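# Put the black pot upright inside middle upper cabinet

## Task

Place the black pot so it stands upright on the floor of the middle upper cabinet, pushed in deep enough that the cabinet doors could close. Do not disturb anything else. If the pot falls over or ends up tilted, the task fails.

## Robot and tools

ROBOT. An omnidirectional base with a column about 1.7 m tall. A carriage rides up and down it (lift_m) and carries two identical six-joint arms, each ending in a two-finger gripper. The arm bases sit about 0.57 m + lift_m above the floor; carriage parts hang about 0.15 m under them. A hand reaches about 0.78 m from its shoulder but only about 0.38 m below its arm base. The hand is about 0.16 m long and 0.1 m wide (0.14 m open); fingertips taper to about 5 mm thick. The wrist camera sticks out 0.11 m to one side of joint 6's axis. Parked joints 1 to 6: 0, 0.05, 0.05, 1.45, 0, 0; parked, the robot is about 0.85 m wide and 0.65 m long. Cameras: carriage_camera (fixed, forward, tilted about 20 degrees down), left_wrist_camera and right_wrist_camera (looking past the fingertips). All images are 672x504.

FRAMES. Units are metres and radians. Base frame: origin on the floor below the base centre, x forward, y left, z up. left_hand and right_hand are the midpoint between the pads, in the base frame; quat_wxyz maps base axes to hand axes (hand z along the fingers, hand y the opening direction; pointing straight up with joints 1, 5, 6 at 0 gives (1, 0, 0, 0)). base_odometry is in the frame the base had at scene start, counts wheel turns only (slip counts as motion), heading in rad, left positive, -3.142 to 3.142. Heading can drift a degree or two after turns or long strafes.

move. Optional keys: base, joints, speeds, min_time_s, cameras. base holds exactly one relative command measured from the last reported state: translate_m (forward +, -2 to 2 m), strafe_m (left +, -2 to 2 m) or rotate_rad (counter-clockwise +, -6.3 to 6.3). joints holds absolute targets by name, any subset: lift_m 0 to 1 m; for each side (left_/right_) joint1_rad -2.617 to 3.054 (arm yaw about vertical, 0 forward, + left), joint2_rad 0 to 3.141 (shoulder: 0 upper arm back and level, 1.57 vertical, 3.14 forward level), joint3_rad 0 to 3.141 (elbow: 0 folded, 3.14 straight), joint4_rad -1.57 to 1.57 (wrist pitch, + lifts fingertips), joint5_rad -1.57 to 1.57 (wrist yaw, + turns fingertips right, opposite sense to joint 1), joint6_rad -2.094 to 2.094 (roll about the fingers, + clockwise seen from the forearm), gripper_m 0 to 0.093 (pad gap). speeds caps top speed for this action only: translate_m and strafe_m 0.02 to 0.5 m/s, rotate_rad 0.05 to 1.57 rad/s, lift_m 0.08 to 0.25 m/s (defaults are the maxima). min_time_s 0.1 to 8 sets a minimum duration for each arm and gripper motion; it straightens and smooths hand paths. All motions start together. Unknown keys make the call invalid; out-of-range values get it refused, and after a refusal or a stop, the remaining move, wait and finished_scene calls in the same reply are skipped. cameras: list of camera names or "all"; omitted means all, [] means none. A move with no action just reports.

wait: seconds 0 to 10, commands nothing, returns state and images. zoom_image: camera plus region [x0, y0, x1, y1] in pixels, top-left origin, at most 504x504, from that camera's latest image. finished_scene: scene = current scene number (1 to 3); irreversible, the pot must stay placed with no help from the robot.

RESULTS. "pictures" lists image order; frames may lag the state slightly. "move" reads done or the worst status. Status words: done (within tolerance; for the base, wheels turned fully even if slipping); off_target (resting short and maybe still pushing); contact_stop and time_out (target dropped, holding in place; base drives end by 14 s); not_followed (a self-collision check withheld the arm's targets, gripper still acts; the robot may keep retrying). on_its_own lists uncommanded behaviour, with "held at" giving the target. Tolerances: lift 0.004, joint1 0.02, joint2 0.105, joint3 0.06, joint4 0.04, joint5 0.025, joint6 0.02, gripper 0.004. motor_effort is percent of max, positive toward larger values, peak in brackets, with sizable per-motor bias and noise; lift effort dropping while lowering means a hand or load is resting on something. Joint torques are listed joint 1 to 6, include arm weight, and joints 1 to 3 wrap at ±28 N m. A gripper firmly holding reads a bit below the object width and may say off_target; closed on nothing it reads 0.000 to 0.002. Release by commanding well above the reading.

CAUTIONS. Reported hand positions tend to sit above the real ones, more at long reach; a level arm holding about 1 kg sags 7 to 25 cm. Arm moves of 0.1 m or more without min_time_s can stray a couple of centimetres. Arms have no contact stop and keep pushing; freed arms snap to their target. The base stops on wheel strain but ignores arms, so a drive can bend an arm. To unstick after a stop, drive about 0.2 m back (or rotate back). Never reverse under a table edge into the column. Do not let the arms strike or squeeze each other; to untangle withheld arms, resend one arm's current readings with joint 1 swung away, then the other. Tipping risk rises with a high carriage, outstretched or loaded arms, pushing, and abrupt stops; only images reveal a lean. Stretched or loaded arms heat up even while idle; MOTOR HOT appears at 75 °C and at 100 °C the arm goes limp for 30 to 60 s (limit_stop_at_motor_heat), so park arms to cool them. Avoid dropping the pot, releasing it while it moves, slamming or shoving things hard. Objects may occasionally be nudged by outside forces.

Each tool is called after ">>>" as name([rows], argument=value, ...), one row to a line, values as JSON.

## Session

>>> move(cameras=["carriage_camera"])

>>> zoom_image(camera="carriage_camera", region=[84, 0, 588, 378])

Scene clock: 0.00 s.
Joint torques (N m): no reading
base_odometry: x=+0.000 y=+0.000 heading=+0.000
base_status: not commanded
joint_positions: lift_m=+0.300 left_joint1_rad=+0.004 left_joint2_rad=+0.038 left_joint3_rad=+0.032 left_joint4_rad=+1.473 left_joint5_rad=+0.016 left_joint6_rad=-0.004 left_gripper_m=+0.09396 right_joint1_rad=-0.013 right_joint2_rad=+0.032 right_joint3_rad=+0.046 right_joint4_rad=+1.480 right_joint5_rad=-0.045 right_joint6_rad=-0.037 right_gripper_m=+0.09396
joint_status: not commanded
motor_effort: lift_m=+23 drive_wheels=-2
left_hand: x=+0.2496 y=+0.3008 z=+1.3008 quat_wxyz=(+0.999, +0.008, +0.052, +0.000) (m; base frame)
right_hand: x=+0.2418 y=-0.2960 z=+1.3045 quat_wxyz=(+0.999, -0.023, +0.038, -0.024) (m; base frame)
pictures: carriage_camera

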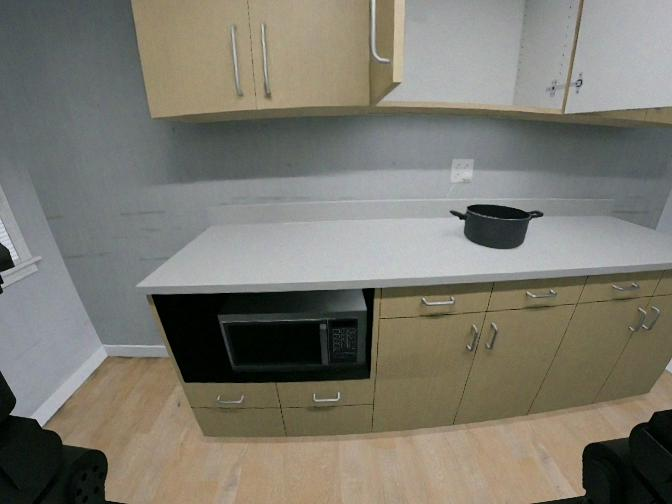

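Scaled by 1.000.

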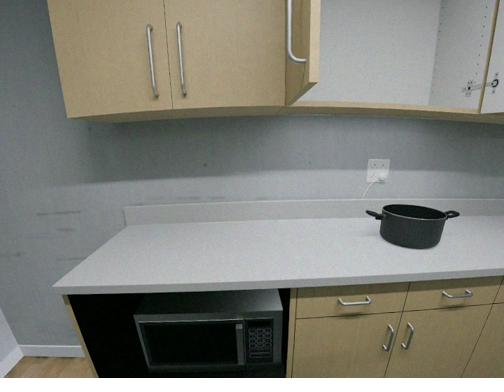

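>>> zoom_image(camera="carriage_camera", region=[436, 180, 556, 270])

>>> zoom_image(camera="carriage_camera", region=[360, 40, 600, 200])

>>> zoom_image(camera="carriage_camera", region=[130, 180, 450, 310])

Scaled by 4.200 from the camera's 672x504 image, which has a finer 960x720 frame.

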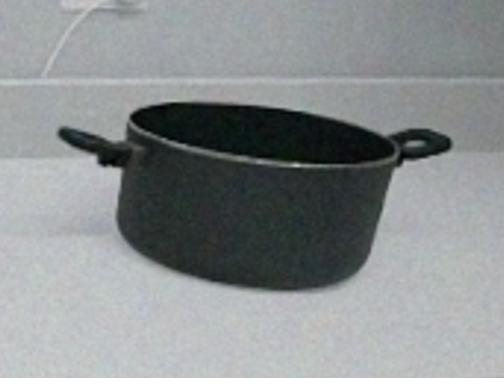

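Scaled by 2.100 from the camera's 672x504 image, which has a finer 960x720 frame.

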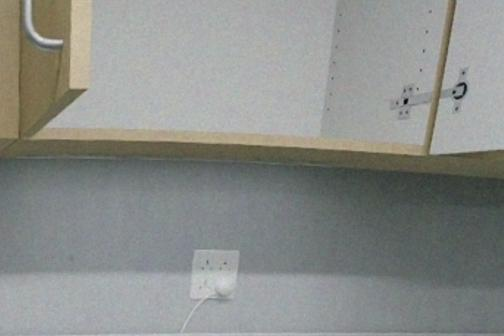

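Scaled by 1.575 from the camera's 672x504 image, which has a finer 960x720 frame.

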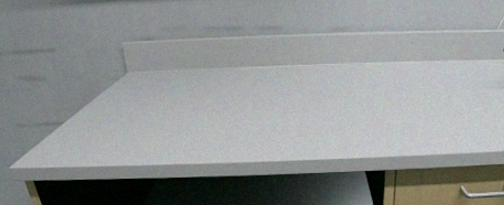

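>>> move(base={"strafe_m": -0.63}, joints={"lift_m": 0.358}, cameras=["carriage_camera"])

>>> zoom_image(camera="carriage_camera", region=[266, 170, 406, 275])

>>> zoom_image(camera="carriage_camera", region=[160, 100, 560, 330])

Scene clock: 10.13 s.
Joint torques (N m): left_arm=[-0.1 4.63 5.35 -0.21 0.01 0.04] | right_arm=[-0.21 4.64 4.88 -0.39 0.01 -0.02]
move: done
base_odometry: x=+0.000 y=-0.630 heading=+0.000
base_status: done
joint_positions: lift_m=+0.358 left_joint1_rad=+0.005 left_joint2_rad=+0.038 left_joint3_rad=+0.032 left_joint4_rad=+1.473 left_joint5_rad=+0.016 left_joint6_rad=-0.004 left_gripper_m=+0.09396 right_joint1_rad=-0.012 right_joint2_rad=+0.032 right_joint3_rad=+0.046 right_joint4_rad=+1.480 right_joint5_rad=-0.045 right_joint6_rad=-0.037 right_gripper_m=+0.09396
joint_status: all done
motor_effort: lift_m=+23(28) drive_wheels=-4(9)
left_hand: x=+0.2496 y=+0.3008 z=+1.3587 quat_wxyz=(+0.999, +0.008, +0.052, +0.000) (m; base frame)
right_hand: x=+0.2418 y=-0.2959 z=+1.3624 quat_wxyz=(+0.999, -0.023, +0.038, -0.024) (m; base frame)
pictures: carriage_camera

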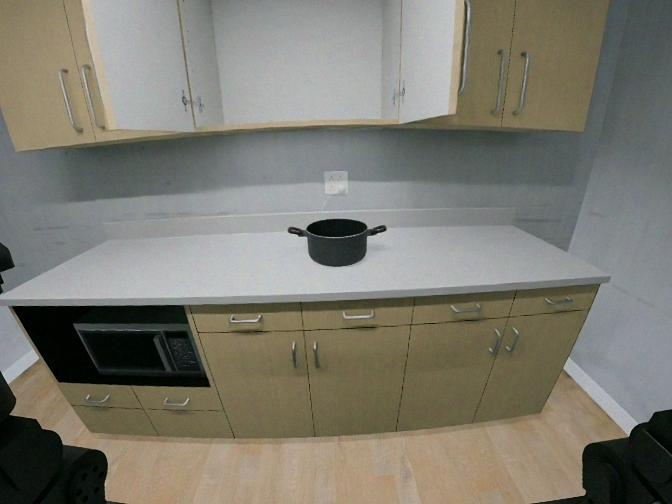

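Scaled by 3.600 from the camera's 672x504 image, which has a finer 960x720 frame.

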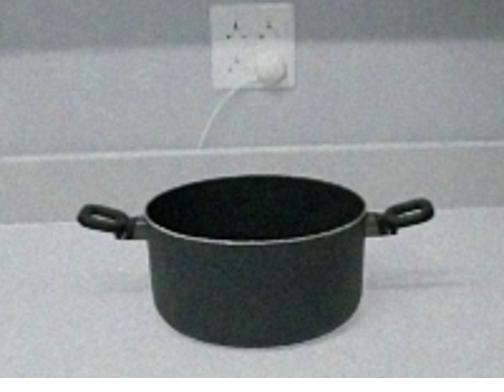

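Scaled by 1.260 from the camera's 672x504 image, which has a finer 960x720 frame.

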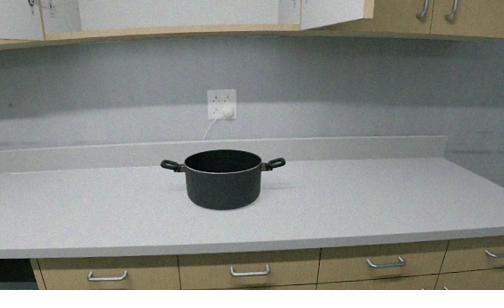

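>>> move(base={"rotate_rad": 0.045}, cameras=[])

>>> move(base={"strafe_m": -0.036}, joints={"left_joint1_rad": -0.197, "left_joint2_rad": 2.41, "left_joint3_rad": 1.408, "left_joint4_rad": 1.003, "left_joint5_rad": 0, "left_joint6_rad": -1.29, "left_gripper_m": 0.093, "right_joint1_rad": 0.197, "right_joint2_rad": 2.41, "right_joint3_rad": 1.408, "right_joint4_rad": 1.003, "right_joint5_rad": 0, "right_joint6_rad": 1.29, "right_gripper_m": 0.093}, min_time_s=2.5, cameras=[])

>>> move(base={"translate_m": 0.19}, speeds={"translate_m": 0.2})

>>> zoom_image(camera="carriage_camera", region=[236, 190, 456, 355])

Scene clock: 14.30 s.
Joint torques (N m): left_arm=[-0.14 4.59 5.39 -0.21 0.02 0.03] | right_arm=[-0.21 4.7 5.01 -0.33 0.02 0.01]
move: done
base_odometry: x=+0.000 y=-0.630 heading=+0.044
base_status: done
joint_positions: lift_m=+0.358 left_joint1_rad=+0.005 left_joint2_rad=+0.038 left_joint3_rad=+0.032 left_joint4_rad=+1.472 left_joint5_rad=+0.016 left_joint6_rad=-0.004 left_gripper_m=+0.09396 right_joint1_rad=-0.012 right_joint2_rad=+0.032 right_joint3_rad=+0.046 right_joint4_rad=+1.480 right_joint5_rad=-0.045 right_joint6_rad=-0.037 right_gripper_m=+0.09396
joint_status: not commanded
motor_effort: lift_m=+23(23) drive_wheels=-6(8)
left_hand: x=+0.2497 y=+0.3008 z=+1.3587 quat_wxyz=(+0.999, +0.008, +0.052, +0.000) (m; base frame)
right_hand: x=+0.2418 y=-0.2959 z=+1.3624 quat_wxyz=(+0.999, -0.023, +0.038, -0.024) (m; base frame)
pictures: none
No camera images: "cameras" was empty.

Scene clock: 17.17 s.
Joint torques (N m): left_arm=[-0.47 -15.5 7.79 2.45 -0.1 -0.01] | right_arm=[0.25 -14.11 7.28 2.09 0.17 0.07]
move: done
base_odometry: x=+0.001 y=-0.666 heading=+0.045
base_status: done
joint_positions: lift_m=+0.358 left_joint1_rad=-0.192 left_joint2_rad=+2.413 left_joint3_rad=+1.382 left_joint4_rad=+0.996 left_joint5_rad=+0.014 left_joint6_rad=-1.278 left_gripper_m=+0.09313 right_joint1_rad=+0.193 right_joint2_rad=+2.413 right_joint3_rad=+1.378 right_joint4_rad=+0.994 right_joint5_rad=-0.015 right_joint6_rad=+1.275 right_gripper_m=+0.09311
joint_status: all done
motor_effort: lift_m=+23(23) drive_wheels=+2(9)
left_hand: x=+0.8506 y=+0.1788 z=+1.0339 quat_wxyz=(+0.512, -0.367, +0.618, -0.470) (m; base frame)
right_hand: x=+0.8497 y=-0.1784 z=+1.0314 quat_wxyz=(+0.511, +0.367, +0.621, +0.468) (m; base frame)
pictures: none
No camera images: "cameras" was empty.

Scene clock: 19.30 s.
Joint torques (N m): left_arm=[-0.46 -15.49 7.73 2.45 -0.08 0] | right_arm=[0.14 -14.23 7.23 2.06 0.15 0.02]
move: done
base_odometry: x=+0.191 y=-0.658 heading=+0.044
base_status: done
joint_positions: lift_m=+0.358 left_joint1_rad=-0.193 left_joint2_rad=+2.413 left_joint3_rad=+1.382 left_joint4_rad=+0.996 left_joint5_rad=+0.012 left_joint6_rad=-1.280 left_gripper_m=+0.09313 right_joint1_rad=+0.193 right_joint2_rad=+2.413 right_joint3_rad=+1.378 right_joint4_rad=+0.994 right_joint5_rad=-0.013 right_joint6_rad=+1.276 right_gripper_m=+0.09311
joint_status: not commanded
motor_effort: lift_m=+23(23) drive_wheels=-6(10)
left_hand: x=+0.8506 y=+0.1787 z=+1.0338 quat_wxyz=(+0.512, -0.368, +0.617, -0.470) (m; base frame)
right_hand: x=+0.8497 y=-0.1783 z=+1.0313 quat_wxyz=(+0.511, +0.368, +0.620, +0.468) (m; base frame)
pictures: carriage_camera, left_wrist_camera, right_wrist_camera

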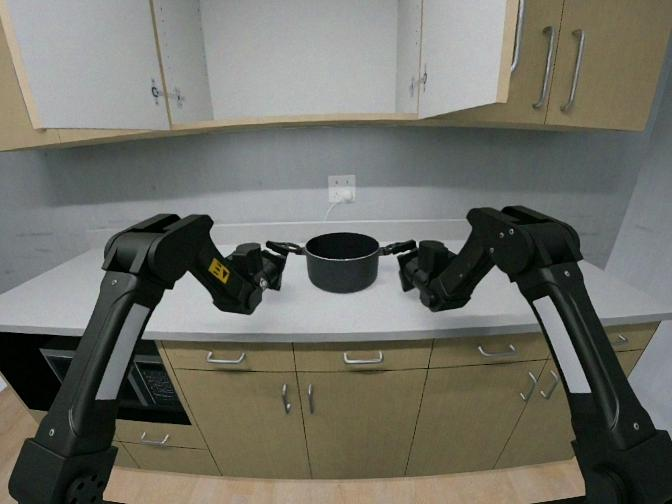

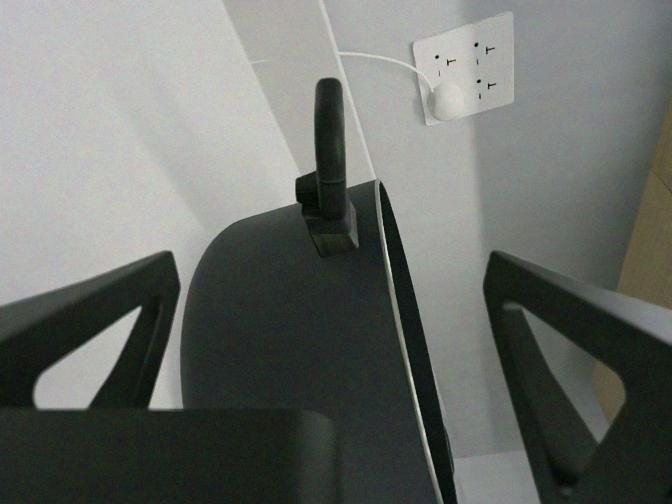

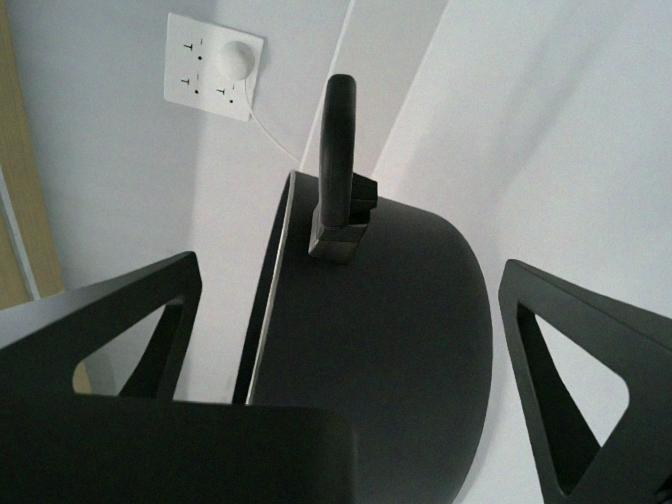

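Scaled by 2.291 from the camera's 672x504 image, which has a finer 960x720 frame.

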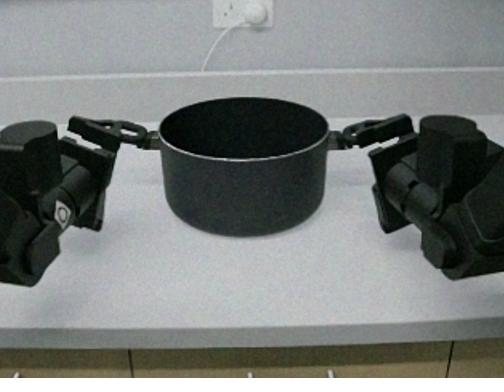

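>>> move(base={"translate_m": 0.12}, joints={"lift_m": 0.362}, speeds={"translate_m": 0.12, "lift_m": 0.08}, cameras=["left_wrist_camera", "right_wrist_camera"])

Scene clock: 22.33 s.
Joint torques (N m): left_arm=[-0.43 -15.76 7.38 2.48 -0.09 0] | right_arm=[0.16 -14.42 7.08 2.1 0.12 0.04]
move: done
base_odometry: x=+0.311 y=-0.653 heading=+0.044
base_status: done
joint_positions: lift_m=+0.362 left_joint1_rad=-0.194 left_joint2_rad=+2.416 left_joint3_rad=+1.386 left_joint4_rad=+0.994 left_joint5_rad=+0.012 left_joint6_rad=-1.281 left_gripper_m=+0.09313 right_joint1_rad=+0.194 right_joint2_rad=+2.416 right_joint3_rad=+1.382 right_joint4_rad=+0.993 right_joint5_rad=-0.013 right_joint6_rad=+1.277 right_gripper_m=+0.09311
joint_status: all done
motor_effort: lift_m=+24(27) drive_wheels=-6(8)
left_hand: x=+0.8512 y=+0.1781 z=+1.0369 quat_wxyz=(+0.511, -0.369, +0.618, -0.470) (m; base frame)
right_hand: x=+0.8502 y=-0.1778 z=+1.0344 quat_wxyz=(+0.510, +0.368, +0.621, +0.468) (m; base frame)
pictures: left_wrist_camera, right_wrist_camera

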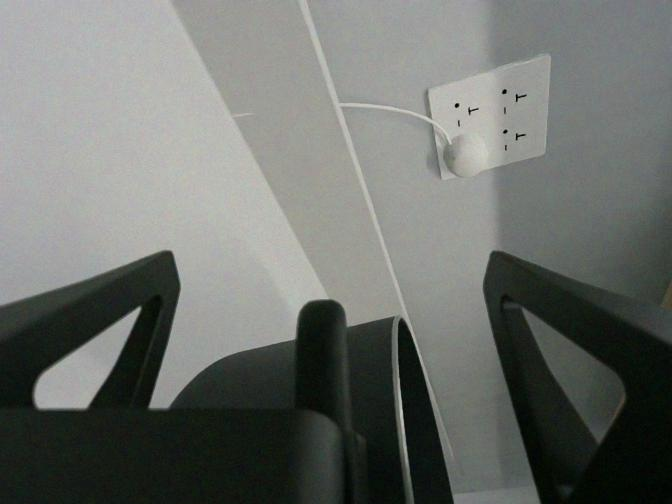

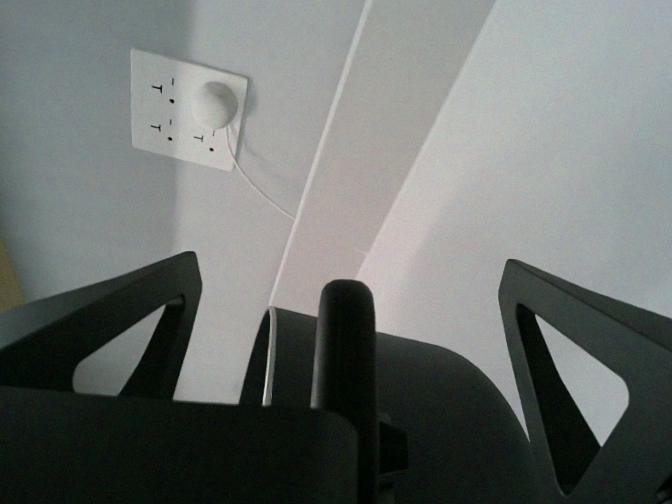

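>>> move(base={"translate_m": -0.02}, speeds={"translate_m": 0.1}, cameras=[])

>>> move(joints={"left_gripper_m": 0.008, "right_gripper_m": 0.008}, min_time_s=1.8, cameras=[])

>>> move(joints={"left_gripper_m": 0.0, "right_gripper_m": 0.0}, min_time_s=0.4)

Scene clock: 24.27 s.
Joint torques (N m): left_arm=[-0.36 -15.8 7.51 2.48 -0.08 0] | right_arm=[0.05 -14.38 7.06 2.16 0.14 0.05]
move: done
base_odometry: x=+0.291 y=-0.654 heading=+0.044
base_status: done
joint_positions: lift_m=+0.362 left_joint1_rad=-0.194 left_joint2_rad=+2.416 left_joint3_rad=+1.386 left_joint4_rad=+0.993 left_joint5_rad=+0.012 left_joint6_rad=-1.281 left_gripper_m=+0.09313 right_joint1_rad=+0.195 right_joint2_rad=+2.416 right_joint3_rad=+1.382 right_joint4_rad=+0.991 right_joint5_rad=-0.013 right_joint6_rad=+1.277 right_gripper_m=+0.09311
joint_status: not commanded
motor_effort: lift_m=+24(24) drive_wheels=+0(12)
left_hand: x=+0.8512 y=+0.1781 z=+1.0368 quat_wxyz=(+0.511, -0.369, +0.618, -0.470) (m; base frame)
right_hand: x=+0.8500 y=-0.1771 z=+1.0339 quat_wxyz=(+0.509, +0.368, +0.622, +0.468) (m; base frame)
pictures: none
No camera images: "cameras" was empty.

Scene clock: 26.37 s.
Joint torques (N m): left_arm=[-0.32 -15.82 7.45 2.59 -0.07 0.17] | right_arm=[0.05 -14.42 7.01 2.02 0.14 -0.14]
move: done
base_odometry: x=+0.291 y=-0.654 heading=+0.044
base_status: not commanded
joint_positions: lift_m=+0.362 left_joint1_rad=-0.194 left_joint2_rad=+2.416 left_joint3_rad=+1.386 left_joint4_rad=+0.984 left_joint5_rad=+0.012 left_joint6_rad=-1.296 left_gripper_m=+0.01073 right_joint1_rad=+0.195 right_joint2_rad=+2.416 right_joint3_rad=+1.382 right_joint4_rad=+0.997 right_joint5_rad=-0.013 right_joint6_rad=+1.295 right_gripper_m=+0.01048
joint_status: all done
motor_effort: lift_m=+24(24) drive_wheels=-1(2)
left_hand: x=+0.8511 y=+0.1782 z=+1.0345 quat_wxyz=(+0.505, -0.375, +0.618, -0.471) (m; base frame)
right_hand: x=+0.8501 y=-0.1771 z=+1.0355 quat_wxyz=(+0.507, +0.373, +0.616, +0.474) (m; base frame)
pictures: none
No camera images: "cameras" was empty.

Scene clock: 27.07 s.
Joint torques (N m): left_arm=[-0.43 -15.72 7.42 2.6 -0.07 0.17] | right_arm=[0.03 -14.39 7.02 2.03 0.13 -0.15]
move: off_target
base_odometry: x=+0.291 y=-0.654 heading=+0.044
base_status: not commanded
joint_positions: lift_m=+0.362 left_joint1_rad=-0.194 left_joint2_rad=+2.416 left_joint3_rad=+1.386 left_joint4_rad=+0.984 left_joint5_rad=+0.012 left_joint6_rad=-1.296 left_gripper_m=+0.01073 right_joint1_rad=+0.195 right_joint2_rad=+2.416 right_joint3_rad=+1.382 right_joint4_rad=+0.997 right_joint5_rad=-0.013 right_joint6_rad=+1.295 right_gripper_m=+0.01047
joint_status: left_gripper_m off_target (ended at +0.01073, target +0.00000); right_gripper_m off_target (ended at +0.01047, target +0.00000)
motor_effort: lift_m=+24(24) drive_wheels=+0(2)
left_hand: x=+0.8511 y=+0.1782 z=+1.0345 quat_wxyz=(+0.505, -0.375, +0.618, -0.471) (m; base frame)
right_hand: x=+0.8501 y=-0.1771 z=+1.0355 quat_wxyz=(+0.507, +0.373, +0.616, +0.474) (m; base frame)
pictures: carriage_camera, left_wrist_camera, right_wrist_camera

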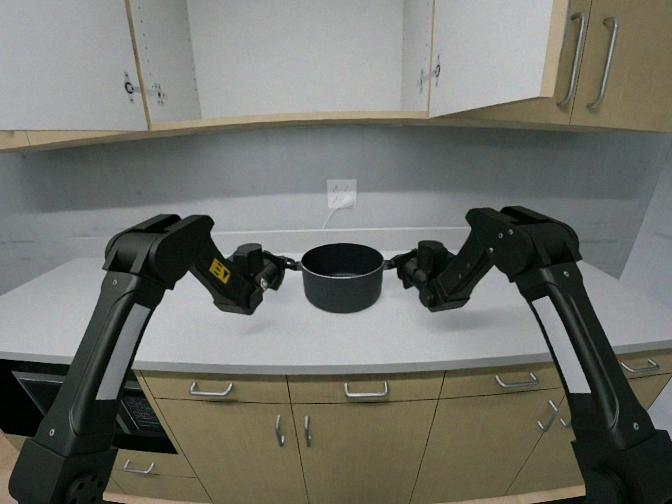

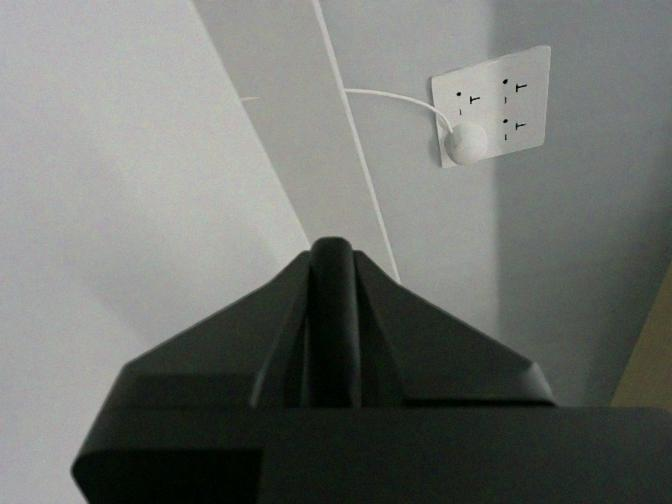

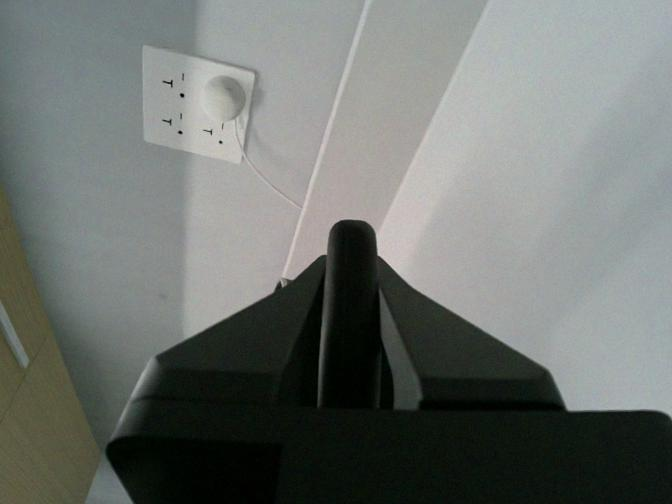

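>>> move(joints={"lift_m": 0.412, "left_joint4_rad": 1.06, "right_joint4_rad": 1.06}, speeds={"lift_m": 0.08}, min_time_s=0.8, cameras=[])

>>> move(joints={"lift_m": 0.462, "left_joint4_rad": 1.2, "right_joint4_rad": 1.2}, speeds={"lift_m": 0.1}, min_time_s=1.0, cameras=["carriage_camera"])

Scene clock: 30.83 s.
Joint torques (N m): left_arm=[-0.39 -19.49 7.28 3.99 -0.08 0.32] | right_arm=[0.03 -17.88 6.89 3.43 0.14 -0.41]
move: off_target
base_odometry: x=+0.291 y=-0.654 heading=+0.044
base_status: not commanded
joint_positions: lift_m=+0.412 left_joint1_rad=-0.194 left_joint2_rad=+2.451 left_joint3_rad=+1.386 left_joint4_rad=+0.916 left_joint5_rad=+0.012 left_joint6_rad=-1.310 left_gripper_m=+0.01073 right_joint1_rad=+0.195 right_joint2_rad=+2.450 right_joint3_rad=+1.382 right_joint4_rad=+0.928 right_joint5_rad=-0.013 right_joint6_rad=+1.316 right_gripper_m=+0.01046
joint_status: left_joint4_rad off_target (ended at +0.916, target +1.060); right_joint4_rad off_target (ended at +0.928, target +1.060); the others done
motor_effort: lift_m=+25(28) drive_wheels=-1(3)
left_hand: x=+0.8483 y=+0.1787 z=+1.0457 quat_wxyz=(+0.474, -0.398, +0.645, -0.449) (m; base frame)
right_hand: x=+0.8475 y=-0.1776 z=+1.0475 quat_wxyz=(+0.474, +0.398, +0.642, +0.453) (m; base frame)
pictures: none
No camera images: "cameras" was empty.

Scene clock: 32.13 s.
Joint torques (N m): left_arm=[-0.39 -20.52 7.42 4.42 -0.07 0.32] | right_arm=[0.05 -18.93 6.91 3.87 0.14 -0.38]
move: off_target
base_odometry: x=+0.291 y=-0.654 heading=+0.044
base_status: not commanded
joint_positions: lift_m=+0.462 left_joint1_rad=-0.194 left_joint2_rad=+2.461 left_joint3_rad=+1.384 left_joint4_rad=+1.015 left_joint5_rad=+0.012 left_joint6_rad=-1.308 left_gripper_m=+0.01071 right_joint1_rad=+0.195 right_joint2_rad=+2.460 right_joint3_rad=+1.382 right_joint4_rad=+1.023 right_joint5_rad=-0.013 right_joint6_rad=+1.316 right_gripper_m=+0.01046
joint_status: left_joint4_rad off_target (ended at +1.015, target +1.200); right_joint4_rad off_target (ended at +1.023, target +1.200); the others done
motor_effort: lift_m=+24(29) drive_wheels=-2(5)
left_hand: x=+0.8500 y=+0.1784 z=+1.1129 quat_wxyz=(+0.498, -0.382, +0.620, -0.470) (m; base frame)
right_hand: x=+0.8493 y=-0.1772 z=+1.1146 quat_wxyz=(+0.497, +0.382, +0.618, +0.475) (m; base frame)
pictures: carriage_camera

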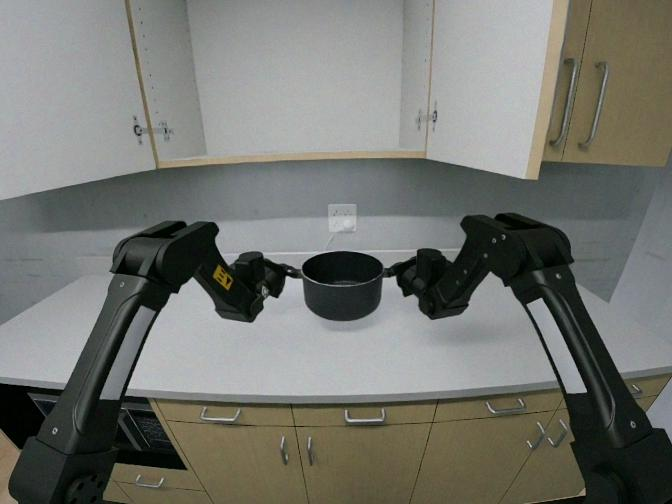

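>>> move(base={"translate_m": -0.5}, joints={"lift_m": 0.6}, speeds={"translate_m": 0.3, "lift_m": 0.09}, cameras=[])

>>> move(base={"strafe_m": 0.149}, joints={"lift_m": 0.955}, speeds={"strafe_m": 0.25, "lift_m": 0.22}, cameras=["carriage_camera"])

>>> zoom_image(camera="carriage_camera", region=[140, 130, 540, 380])

Scene clock: 37.57 s.
Joint torques (N m): left_arm=[-0.35 -21.03 7.36 4.26 -0.09 0.29] | right_arm=[-0.05 -19.56 6.84 3.72 0.15 -0.33]
move: done
base_odometry: x=-0.208 y=-0.676 heading=+0.043
base_status: done
joint_positions: lift_m=+0.600 left_joint1_rad=-0.194 left_joint2_rad=+2.467 left_joint3_rad=+1.384 left_joint4_rad=+1.032 left_joint5_rad=+0.011 left_joint6_rad=-1.306 left_gripper_m=+0.01071 right_joint1_rad=+0.195 right_joint2_rad=+2.466 right_joint3_rad=+1.382 right_joint4_rad=+1.040 right_joint5_rad=-0.013 right_joint6_rad=+1.313 right_gripper_m=+0.01046
joint_status: all done
motor_effort: lift_m=+25(29) drive_wheels=-3(14)
left_hand: x=+0.8500 y=+0.1784 z=+1.2518 quat_wxyz=(+0.501, -0.379, +0.617, -0.473) (m; base frame)
right_hand: x=+0.8493 y=-0.1772 z=+1.2529 quat_wxyz=(+0.501, +0.380, +0.615, +0.477) (m; base frame)
pictures: none
No camera images: "cameras" was empty.

Scene clock: 39.83 s.
Joint torques (N m): left_arm=[-0.54 -21.82 7.65 4.2 -0.07 0.29] | right_arm=[-0.34 -20.1 7.13 3.68 0.09 -0.34]
move: done
base_odometry: x=-0.215 y=-0.527 heading=+0.044
base_status: done
joint_positions: lift_m=+0.955 left_joint1_rad=-0.192 left_joint2_rad=+2.474 left_joint3_rad=+1.381 left_joint4_rad=+1.037 left_joint5_rad=+0.011 left_joint6_rad=-1.306 left_gripper_m=+0.01070 right_joint1_rad=+0.200 right_joint2_rad=+2.471 right_joint3_rad=+1.377 right_joint4_rad=+1.044 right_joint5_rad=-0.008 right_joint6_rad=+1.312 right_gripper_m=+0.01046
joint_status: all done
motor_effort: lift_m=+24(30) drive_wheels=-2(11)
left_hand: x=+0.8494 y=+0.1795 z=+1.6022 quat_wxyz=(+0.500, -0.381, +0.619, -0.471) (m; base frame)
right_hand: x=+0.8478 y=-0.1756 z=+1.6038 quat_wxyz=(+0.499, +0.380, +0.617, +0.475) (m; base frame)
pictures: carriage_camera

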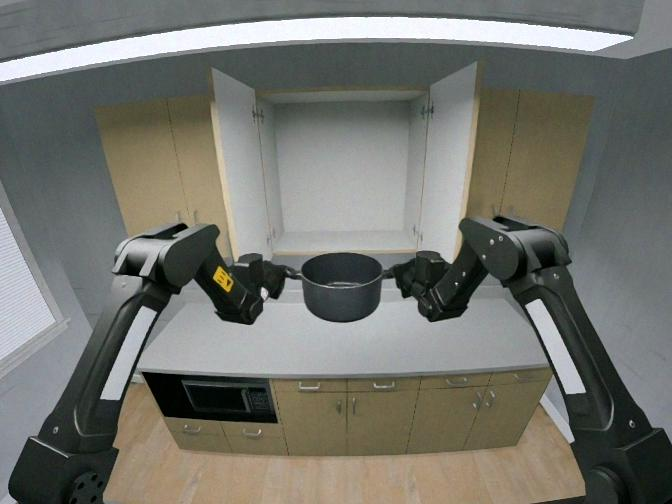

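Scaled by 1.260 from the camera's 672x504 image, which has a finer 960x720 frame.

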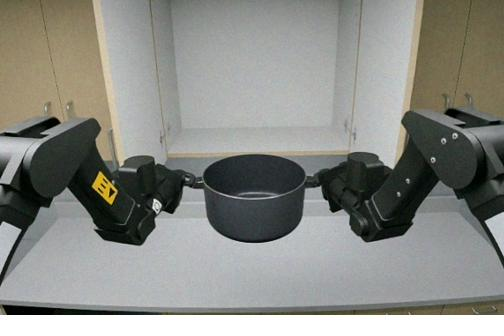

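>>> move(base={"strafe_m": -0.031}, speeds={"strafe_m": 0.2}, cameras=[])

>>> move(base={"translate_m": 0.5}, speeds={"translate_m": 0.25}, cameras=["carriage_camera"])

>>> zoom_image(camera="carriage_camera", region=[140, 130, 540, 380])

Scene clock: 43.20 s.
Joint torques (N m): left_arm=[-0.09 -21.86 7.64 4.21 -0.05 0.29] | right_arm=[0.02 -20.01 7.2 3.69 0.11 -0.34]
move: done
base_odometry: x=-0.214 y=-0.558 heading=+0.044
base_status: done
joint_positions: lift_m=+0.955 left_joint1_rad=-0.196 left_joint2_rad=+2.474 left_joint3_rad=+1.381 left_joint4_rad=+1.036 left_joint5_rad=+0.008 left_joint6_rad=-1.306 left_gripper_m=+0.01070 right_joint1_rad=+0.196 right_joint2_rad=+2.471 right_joint3_rad=+1.377 right_joint4_rad=+1.044 right_joint5_rad=-0.007 right_joint6_rad=+1.312 right_gripper_m=+0.01045
joint_status: not commanded
motor_effort: lift_m=+24(24) drive_wheels=-2(10)
left_hand: x=+0.8489 y=+0.1774 z=+1.6019 quat_wxyz=(+0.500, -0.381, +0.619, -0.471) (m; base frame)
right_hand: x=+0.8483 y=-0.1781 z=+1.6037 quat_wxyz=(+0.500, +0.382, +0.616, +0.473) (m; base frame)
pictures: none
No camera images: "cameras" was empty.

Scene clock: 46.63 s.
Joint torques (N m): left_arm=[-0.18 -21.85 7.61 4.22 -0.05 0.28] | right_arm=[0.05 -20.05 7.12 3.69 0.08 -0.35]
move: done
base_odometry: x=+0.286 y=-0.535 heading=+0.044
base_status: done
joint_positions: lift_m=+0.955 left_joint1_rad=-0.196 left_joint2_rad=+2.474 left_joint3_rad=+1.381 left_joint4_rad=+1.035 left_joint5_rad=+0.008 left_joint6_rad=-1.306 left_gripper_m=+0.01070 right_joint1_rad=+0.196 right_joint2_rad=+2.471 right_joint3_rad=+1.377 right_joint4_rad=+1.042 right_joint5_rad=-0.007 right_joint6_rad=+1.312 right_gripper_m=+0.01045
joint_status: not commanded
motor_effort: lift_m=+24(24) drive_wheels=+1(10)
left_hand: x=+0.8489 y=+0.1775 z=+1.6016 quat_wxyz=(+0.500, -0.381, +0.620, -0.470) (m; base frame)
right_hand: x=+0.8483 y=-0.1781 z=+1.6034 quat_wxyz=(+0.500, +0.382, +0.617, +0.473) (m; base frame)
pictures: carriage_camera

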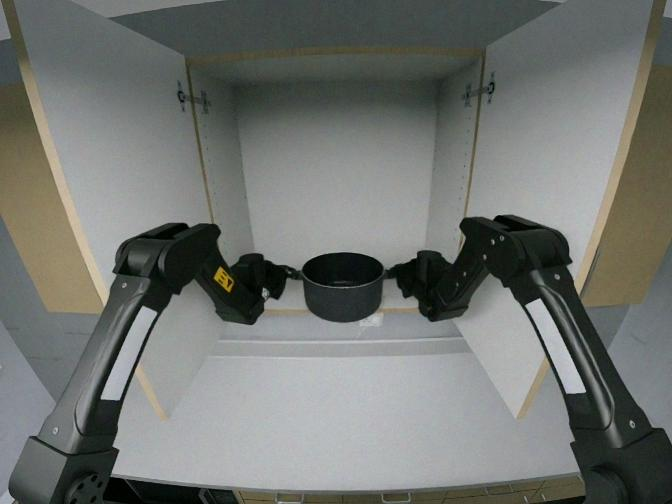

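Scaled by 1.260 from the camera's 672x504 image, which has a finer 960x720 frame.

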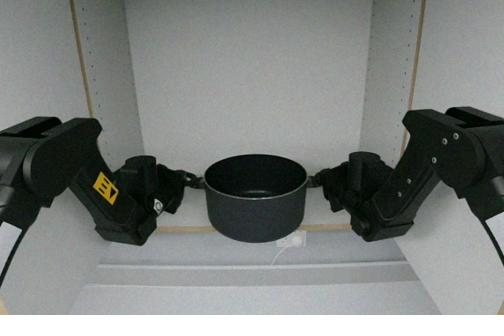

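>>> move(base={"strafe_m": 0.012}, speeds={"strafe_m": 0.1}, cameras=[])

>>> move(base={"translate_m": 0.17}, joints={"lift_m": 0.94}, speeds={"translate_m": 0.13}, cameras=["carriage_camera"])

>>> zoom_image(camera="carriage_camera", region=[140, 180, 540, 430])

Scene clock: 48.87 s.
Joint torques (N m): left_arm=[-0.32 -21.81 7.58 4.22 -0.07 0.3] | right_arm=[-0.18 -20.12 7.19 3.73 0.1 -0.36]
move: done
base_odometry: x=+0.285 y=-0.524 heading=+0.044
base_status: done
joint_positions: lift_m=+0.955 left_joint1_rad=-0.194 left_joint2_rad=+2.474 left_joint3_rad=+1.381 left_joint4_rad=+1.035 left_joint5_rad=+0.010 left_joint6_rad=-1.306 left_gripper_m=+0.01070 right_joint1_rad=+0.199 right_joint2_rad=+2.471 right_joint3_rad=+1.377 right_joint4_rad=+1.042 right_joint5_rad=-0.007 right_joint6_rad=+1.312 right_gripper_m=+0.01045
joint_status: not commanded
motor_effort: lift_m=+24(24) drive_wheels=-6(6)
left_hand: x=+0.8492 y=+0.1788 z=+1.6016 quat_wxyz=(+0.500, -0.381, +0.620, -0.470) (m; base frame)
right_hand: x=+0.8479 y=-0.1760 z=+1.6032 quat_wxyz=(+0.499, +0.381, +0.617, +0.474) (m; base frame)
pictures: none
No camera images: "cameras" was empty.

Scene clock: 51.00 s.
Joint torques (N m): left_arm=[-0.38 -21.93 7.79 4.34 -0.07 0.26] | right_arm=[-0.32 -20.37 7.19 3.83 0.1 -0.32]
move: done
base_odometry: x=+0.455 y=-0.516 heading=+0.045
base_status: done
joint_positions: lift_m=+0.940 left_joint1_rad=-0.194 left_joint2_rad=+2.476 left_joint3_rad=+1.379 left_joint4_rad=+1.024 left_joint5_rad=+0.010 left_joint6_rad=-1.306 left_gripper_m=+0.01070 right_joint1_rad=+0.199 right_joint2_rad=+2.474 right_joint3_rad=+1.377 right_joint4_rad=+1.032 right_joint5_rad=-0.007 right_joint6_rad=+1.312 right_gripper_m=+0.01045
joint_status: all done
motor_effort: lift_m=+23(23) drive_wheels=-7(12)
left_hand: x=+0.8484 y=+0.1789 z=+1.5820 quat_wxyz=(+0.496, -0.384, +0.624, -0.467) (m; base frame)
right_hand: x=+0.8476 y=-0.1761 z=+1.5843 quat_wxyz=(+0.496, +0.384, +0.621, +0.471) (m; base frame)
pictures: carriage_camera

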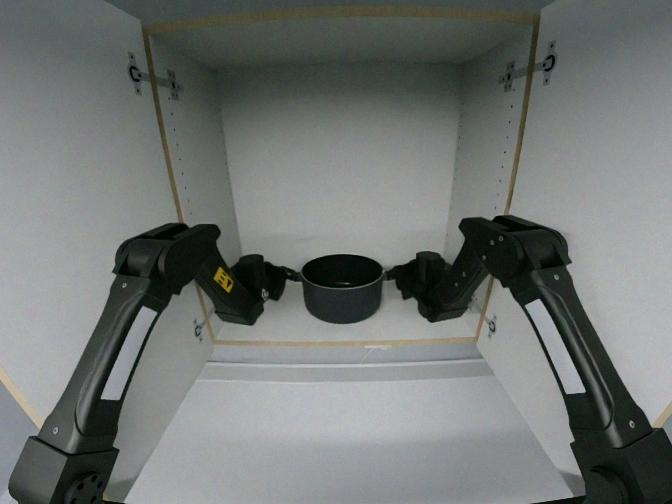

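Scaled by 1.260 from the camera's 672x504 image, which has a finer 960x720 frame.

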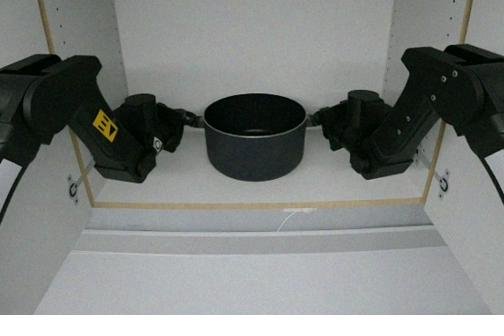

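>>> move(base={"translate_m": 0.033}, joints={"lift_m": 0.925}, speeds={"translate_m": 0.08, "lift_m": 0.08}, cameras=[])

>>> move(joints={"lift_m": 0.885}, speeds={"lift_m": 0.08}, cameras=["carriage_camera"])

>>> zoom_image(camera="carriage_camera", region=[160, 200, 510, 400])

Scene clock: 53.67 s.
Joint torques (N m): left_arm=[-0.27 -22.02 7.83 4.25 -0.06 0.28] | right_arm=[-0.32 -20.42 7.21 3.73 0.12 -0.34]
move: done
base_odometry: x=+0.487 y=-0.514 heading=+0.046
base_status: done
joint_positions: lift_m=+0.925 left_joint1_rad=-0.194 left_joint2_rad=+2.476 left_joint3_rad=+1.379 left_joint4_rad=+1.030 left_joint5_rad=+0.011 left_joint6_rad=-1.306 left_gripper_m=+0.01070 right_joint1_rad=+0.199 right_joint2_rad=+2.475 right_joint3_rad=+1.376 right_joint4_rad=+1.040 right_joint5_rad=-0.009 right_joint6_rad=+1.312 right_gripper_m=+0.01044
joint_status: all done
motor_effort: lift_m=+23(23) drive_wheels=+22(24)
left_hand: x=+0.8484 y=+0.1783 z=+1.5682 quat_wxyz=(+0.497, -0.382, +0.623, -0.468) (m; base frame)
right_hand: x=+0.8475 y=-0.1759 z=+1.5705 quat_wxyz=(+0.497, +0.382, +0.619, +0.473) (m; base frame)
pictures: none
No camera images: "cameras" was empty.

Scene clock: 54.53 s.
Joint torques (N m): left_arm=[-0.35 -20.94 7.91 3.6 -0.06 0.33] | right_arm=[-0.25 -19.97 7.16 2.88 0.08 -0.2]
move: done
base_odometry: x=+0.487 y=-0.514 heading=+0.045
base_status: not commanded
joint_positions: lift_m=+0.886 left_joint1_rad=-0.194 left_joint2_rad=+2.466 left_joint3_rad=+1.379 left_joint4_rad=+1.089 left_joint5_rad=+0.010 left_joint6_rad=-1.310 left_gripper_m=+0.01070 right_joint1_rad=+0.199 right_joint2_rad=+2.471 right_joint3_rad=+1.376 right_joint4_rad=+1.116 right_joint5_rad=-0.009 right_joint6_rad=+1.299 right_gripper_m=+0.01042
joint_status: all done
on_its_own: left_joint4_rad moved +0.059 toward your old target +1.200; right_joint4_rad moved +0.077 toward your old target +1.200
motor_effort: lift_m=+18(19) drive_wheels=+23(23)
left_hand: x=+0.8493 y=+0.1783 z=+1.5496 quat_wxyz=(+0.514, -0.371, +0.601, -0.486) (m; base frame)
right_hand: x=+0.8480 y=-0.1759 z=+1.5524 quat_wxyz=(+0.521, +0.363, +0.598, +0.489) (m; base frame)
pictures: carriage_camera

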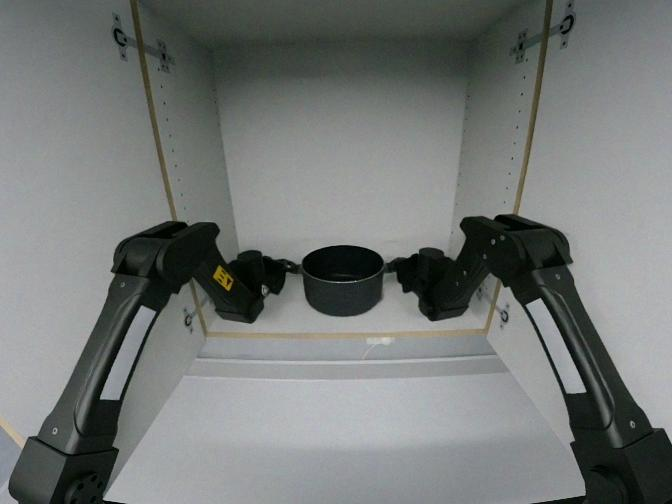

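Scaled by 1.440 from the camera's 672x504 image, which has a finer 960x720 frame.

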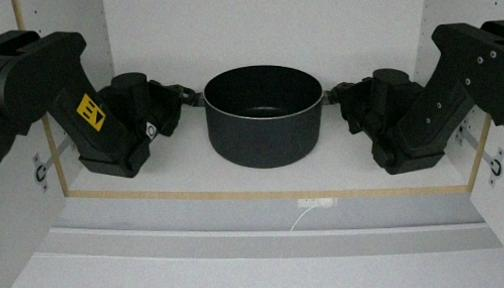

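>>> move(joints={"lift_m": 0.866, "left_joint4_rad": 1.01, "right_joint4_rad": 1.01}, speeds={"lift_m": 0.08}, min_time_s=0.9, cameras=[])

>>> move(joints={"left_gripper_m": 0.093, "right_gripper_m": 0.093}, min_time_s=1.5)

Scene clock: 57.60 s.
Joint torques (N m): left_arm=[-0.31 -17.69 5.96 2.1 -0.06 0.32] | right_arm=[-0.29 -16.29 5.72 1.5 0.09 -0.14]
move: off_target
base_odometry: x=+0.487 y=-0.514 heading=+0.045
base_status: not commanded
joint_positions: lift_m=+0.867 left_joint1_rad=-0.194 left_joint2_rad=+2.433 left_joint3_rad=+1.402 left_joint4_rad=+1.032 left_joint5_rad=+0.010 left_joint6_rad=-1.310 left_gripper_m=+0.01069 right_joint1_rad=+0.199 right_joint2_rad=+2.434 right_joint3_rad=+1.399 right_joint4_rad=+1.052 right_joint5_rad=-0.009 right_joint6_rad=+1.296 right_gripper_m=+0.01042
joint_status: right_joint4_rad off_target (ended at +1.052, target +1.010); the others done
motor_effort: lift_m=+17(18) drive_wheels=+22(24)
left_hand: x=+0.8539 y=+0.1774 z=+1.5469 quat_wxyz=(+0.514, -0.371, +0.602, -0.486) (m; base frame)
right_hand: x=+0.8529 y=-0.1749 z=+1.5500 quat_wxyz=(+0.521, +0.363, +0.600, +0.487) (m; base frame)
pictures: none
No camera images: "cameras" was empty.

Scene clock: 59.40 s.
Joint torques (N m): left_arm=[-0.27 -17.61 5.94 2.36 -0.04 0.23] | right_arm=[-0.31 -16.32 5.68 2.02 0.06 -0.18]
move: done
base_odometry: x=+0.487 y=-0.514 heading=+0.045
base_status: not commanded
joint_positions: lift_m=+0.867 left_joint1_rad=-0.194 left_joint2_rad=+2.433 left_joint3_rad=+1.402 left_joint4_rad=+1.010 left_joint5_rad=+0.009 left_joint6_rad=-1.300 left_gripper_m=+0.09290 right_joint1_rad=+0.199 right_joint2_rad=+2.434 right_joint3_rad=+1.399 right_joint4_rad=+1.007 right_joint5_rad=-0.007 right_joint6_rad=+1.297 right_gripper_m=+0.09291
joint_status: all done
on_its_own: right_joint4_rad moved -0.045 to your old target +1.010
motor_effort: lift_m=+17(17) drive_wheels=+23(23)
left_hand: x=+0.8539 y=+0.1776 z=+1.5415 quat_wxyz=(+0.511, -0.373, +0.610, -0.478) (m; base frame)
right_hand: x=+0.8529 y=-0.1752 z=+1.5391 quat_wxyz=(+0.510, +0.372, +0.613, +0.476) (m; base frame)
pictures: carriage_camera, left_wrist_camera, right_wrist_camera

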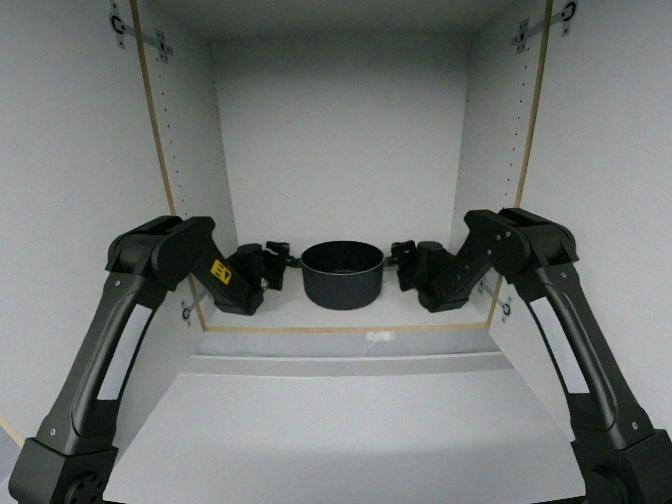

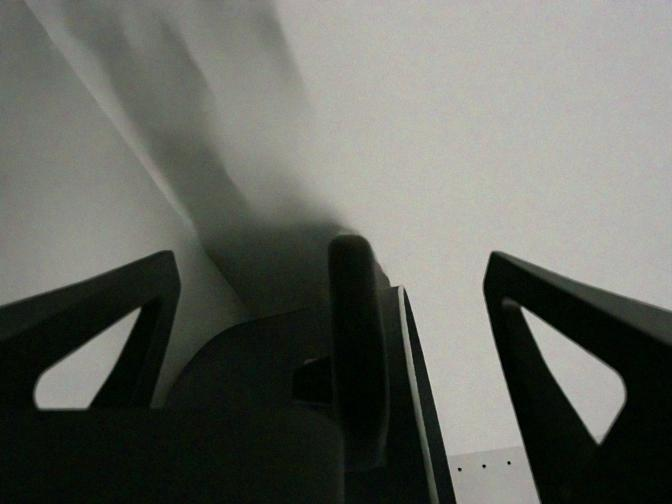

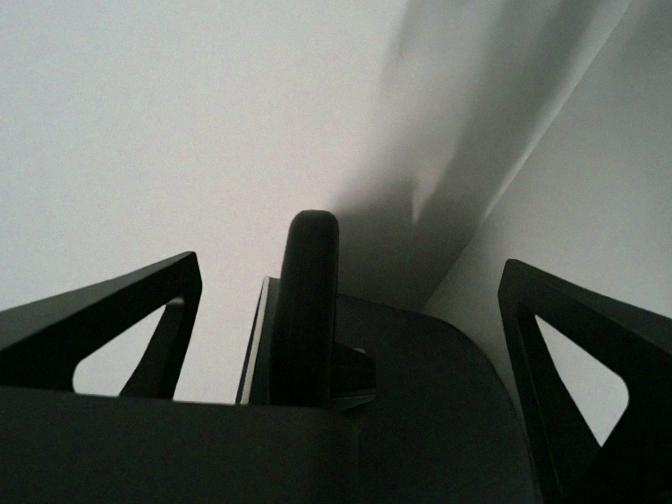

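>>> move(joints={"lift_m": 0.881}, speeds={"lift_m": 0.08}, cameras=["left_wrist_camera", "right_wrist_camera"])

Scene clock: 60.87 s.
Joint torques (N m): left_arm=[-0.36 -17.62 6.05 2.49 -0.05 0.22] | right_arm=[-0.13 -16.36 5.75 2.12 0.08 -0.17]
move: done
base_odometry: x=+0.487 y=-0.514 heading=+0.046
base_status: not commanded
joint_positions: lift_m=+0.880 left_joint1_rad=-0.194 left_joint2_rad=+2.433 left_joint3_rad=+1.402 left_joint4_rad=+0.998 left_joint5_rad=+0.009 left_joint6_rad=-1.300 left_gripper_m=+0.09290 right_joint1_rad=+0.198 right_joint2_rad=+2.434 right_joint3_rad=+1.399 right_joint4_rad=+0.999 right_joint5_rad=-0.007 right_joint6_rad=+1.297 right_gripper_m=+0.09291
joint_status: all done
motor_effort: lift_m=+26(31) drive_wheels=+23(25)
left_hand: x=+0.8539 y=+0.1776 z=+1.5525 quat_wxyz=(+0.508, -0.375, +0.613, -0.475) (m; base frame)
right_hand: x=+0.8529 y=-0.1755 z=+1.5508 quat_wxyz=(+0.507, +0.374, +0.615, +0.474) (m; base frame)
pictures: left_wrist_camera, right_wrist_camera

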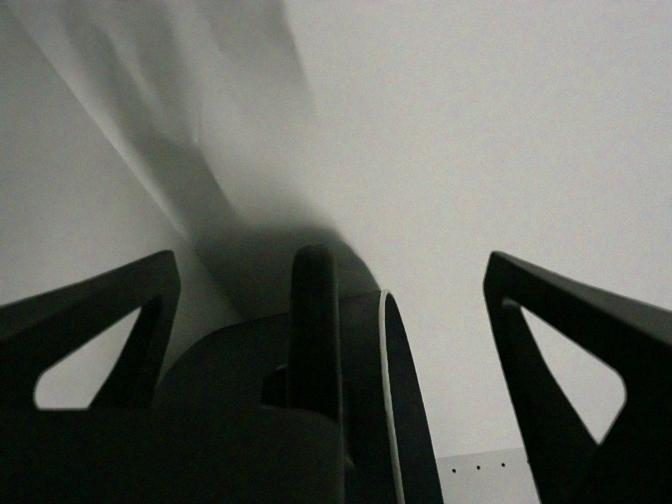

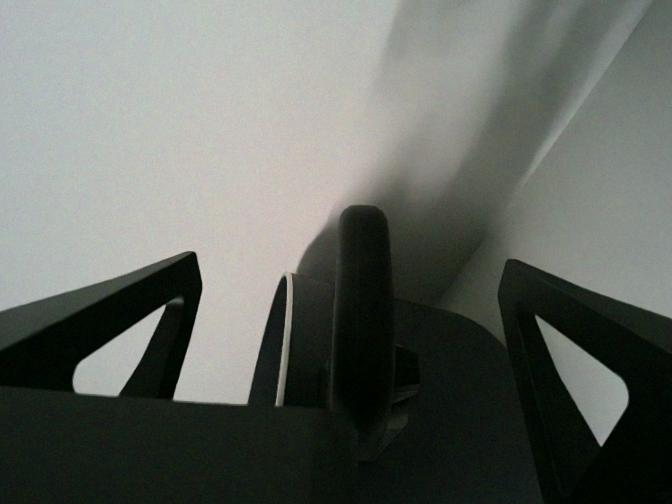

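>>> move(base={"translate_m": -0.16}, speeds={"translate_m": 0.12}, cameras=[])

>>> move(base={"translate_m": -0.3}, speeds={"translate_m": 0.3}, cameras=["carriage_camera"])

>>> zoom_image(camera="carriage_camera", region=[210, 150, 470, 330])

Scene clock: 63.60 s.
Joint torques (N m): left_arm=[-0.34 -17.7 5.94 2.52 -0.04 0.21] | right_arm=[-0.21 -16.42 5.63 2.13 0.07 -0.16]
move: done
base_odometry: x=+0.328 y=-0.522 heading=+0.045
base_status: done
joint_positions: lift_m=+0.881 left_joint1_rad=-0.194 left_joint2_rad=+2.433 left_joint3_rad=+1.402 left_joint4_rad=+0.997 left_joint5_rad=+0.009 left_joint6_rad=-1.300 left_gripper_m=+0.09290 right_joint1_rad=+0.198 right_joint2_rad=+2.434 right_joint3_rad=+1.399 right_joint4_rad=+0.997 right_joint5_rad=-0.007 right_joint6_rad=+1.297 right_gripper_m=+0.09291
joint_status: not commanded
motor_effort: lift_m=+24(26) drive_wheels=-4(16)
left_hand: x=+0.8538 y=+0.1776 z=+1.5524 quat_wxyz=(+0.508, -0.375, +0.614, -0.475) (m; base frame)
right_hand: x=+0.8530 y=-0.1760 z=+1.5504 quat_wxyz=(+0.507, +0.374, +0.616, +0.473) (m; base frame)
pictures: none
No camera images: "cameras" was empty.

Scene clock: 66.07 s.
Joint torques (N m): left_arm=[-0.32 -17.62 5.94 2.5 -0.04 0.22] | right_arm=[-0.08 -16.36 5.67 2.14 0.09 -0.16]
move: done
base_odometry: x=+0.028 y=-0.536 heading=+0.045
base_status: done
joint_positions: lift_m=+0.881 left_joint1_rad=-0.194 left_joint2_rad=+2.433 left_joint3_rad=+1.402 left_joint4_rad=+0.997 left_joint5_rad=+0.009 left_joint6_rad=-1.300 left_gripper_m=+0.09290 right_joint1_rad=+0.198 right_joint2_rad=+2.434 right_joint3_rad=+1.399 right_joint4_rad=+0.997 right_joint5_rad=-0.007 right_joint6_rad=+1.297 right_gripper_m=+0.09291
joint_status: not commanded
motor_effort: lift_m=+25(25) drive_wheels=-3(8)
left_hand: x=+0.8538 y=+0.1776 z=+1.5524 quat_wxyz=(+0.508, -0.375, +0.614, -0.475) (m; base frame)
right_hand: x=+0.8530 y=-0.1760 z=+1.5504 quat_wxyz=(+0.507, +0.374, +0.616, +0.473) (m; base frame)
pictures: carriage_camera

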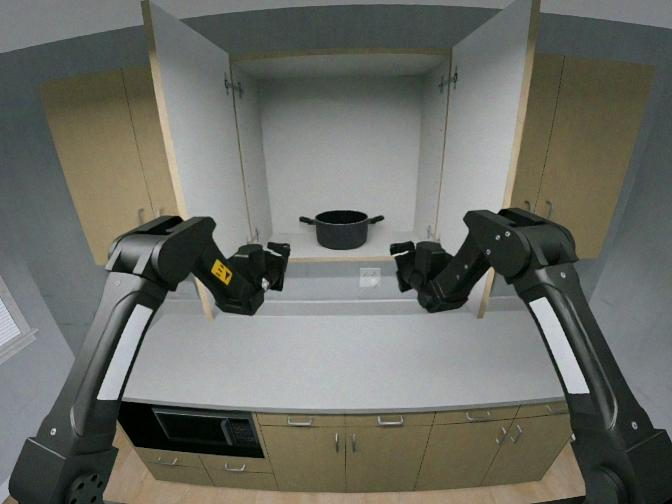

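Scaled by 1.938 from the camera's 672x504 image, which has a finer 960x720 frame.

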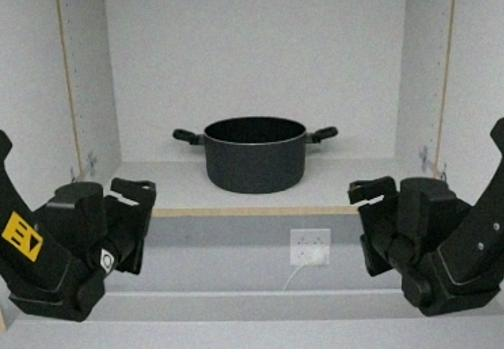

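>>> finished_scene(scene=3)

The scene is finished: the task was done.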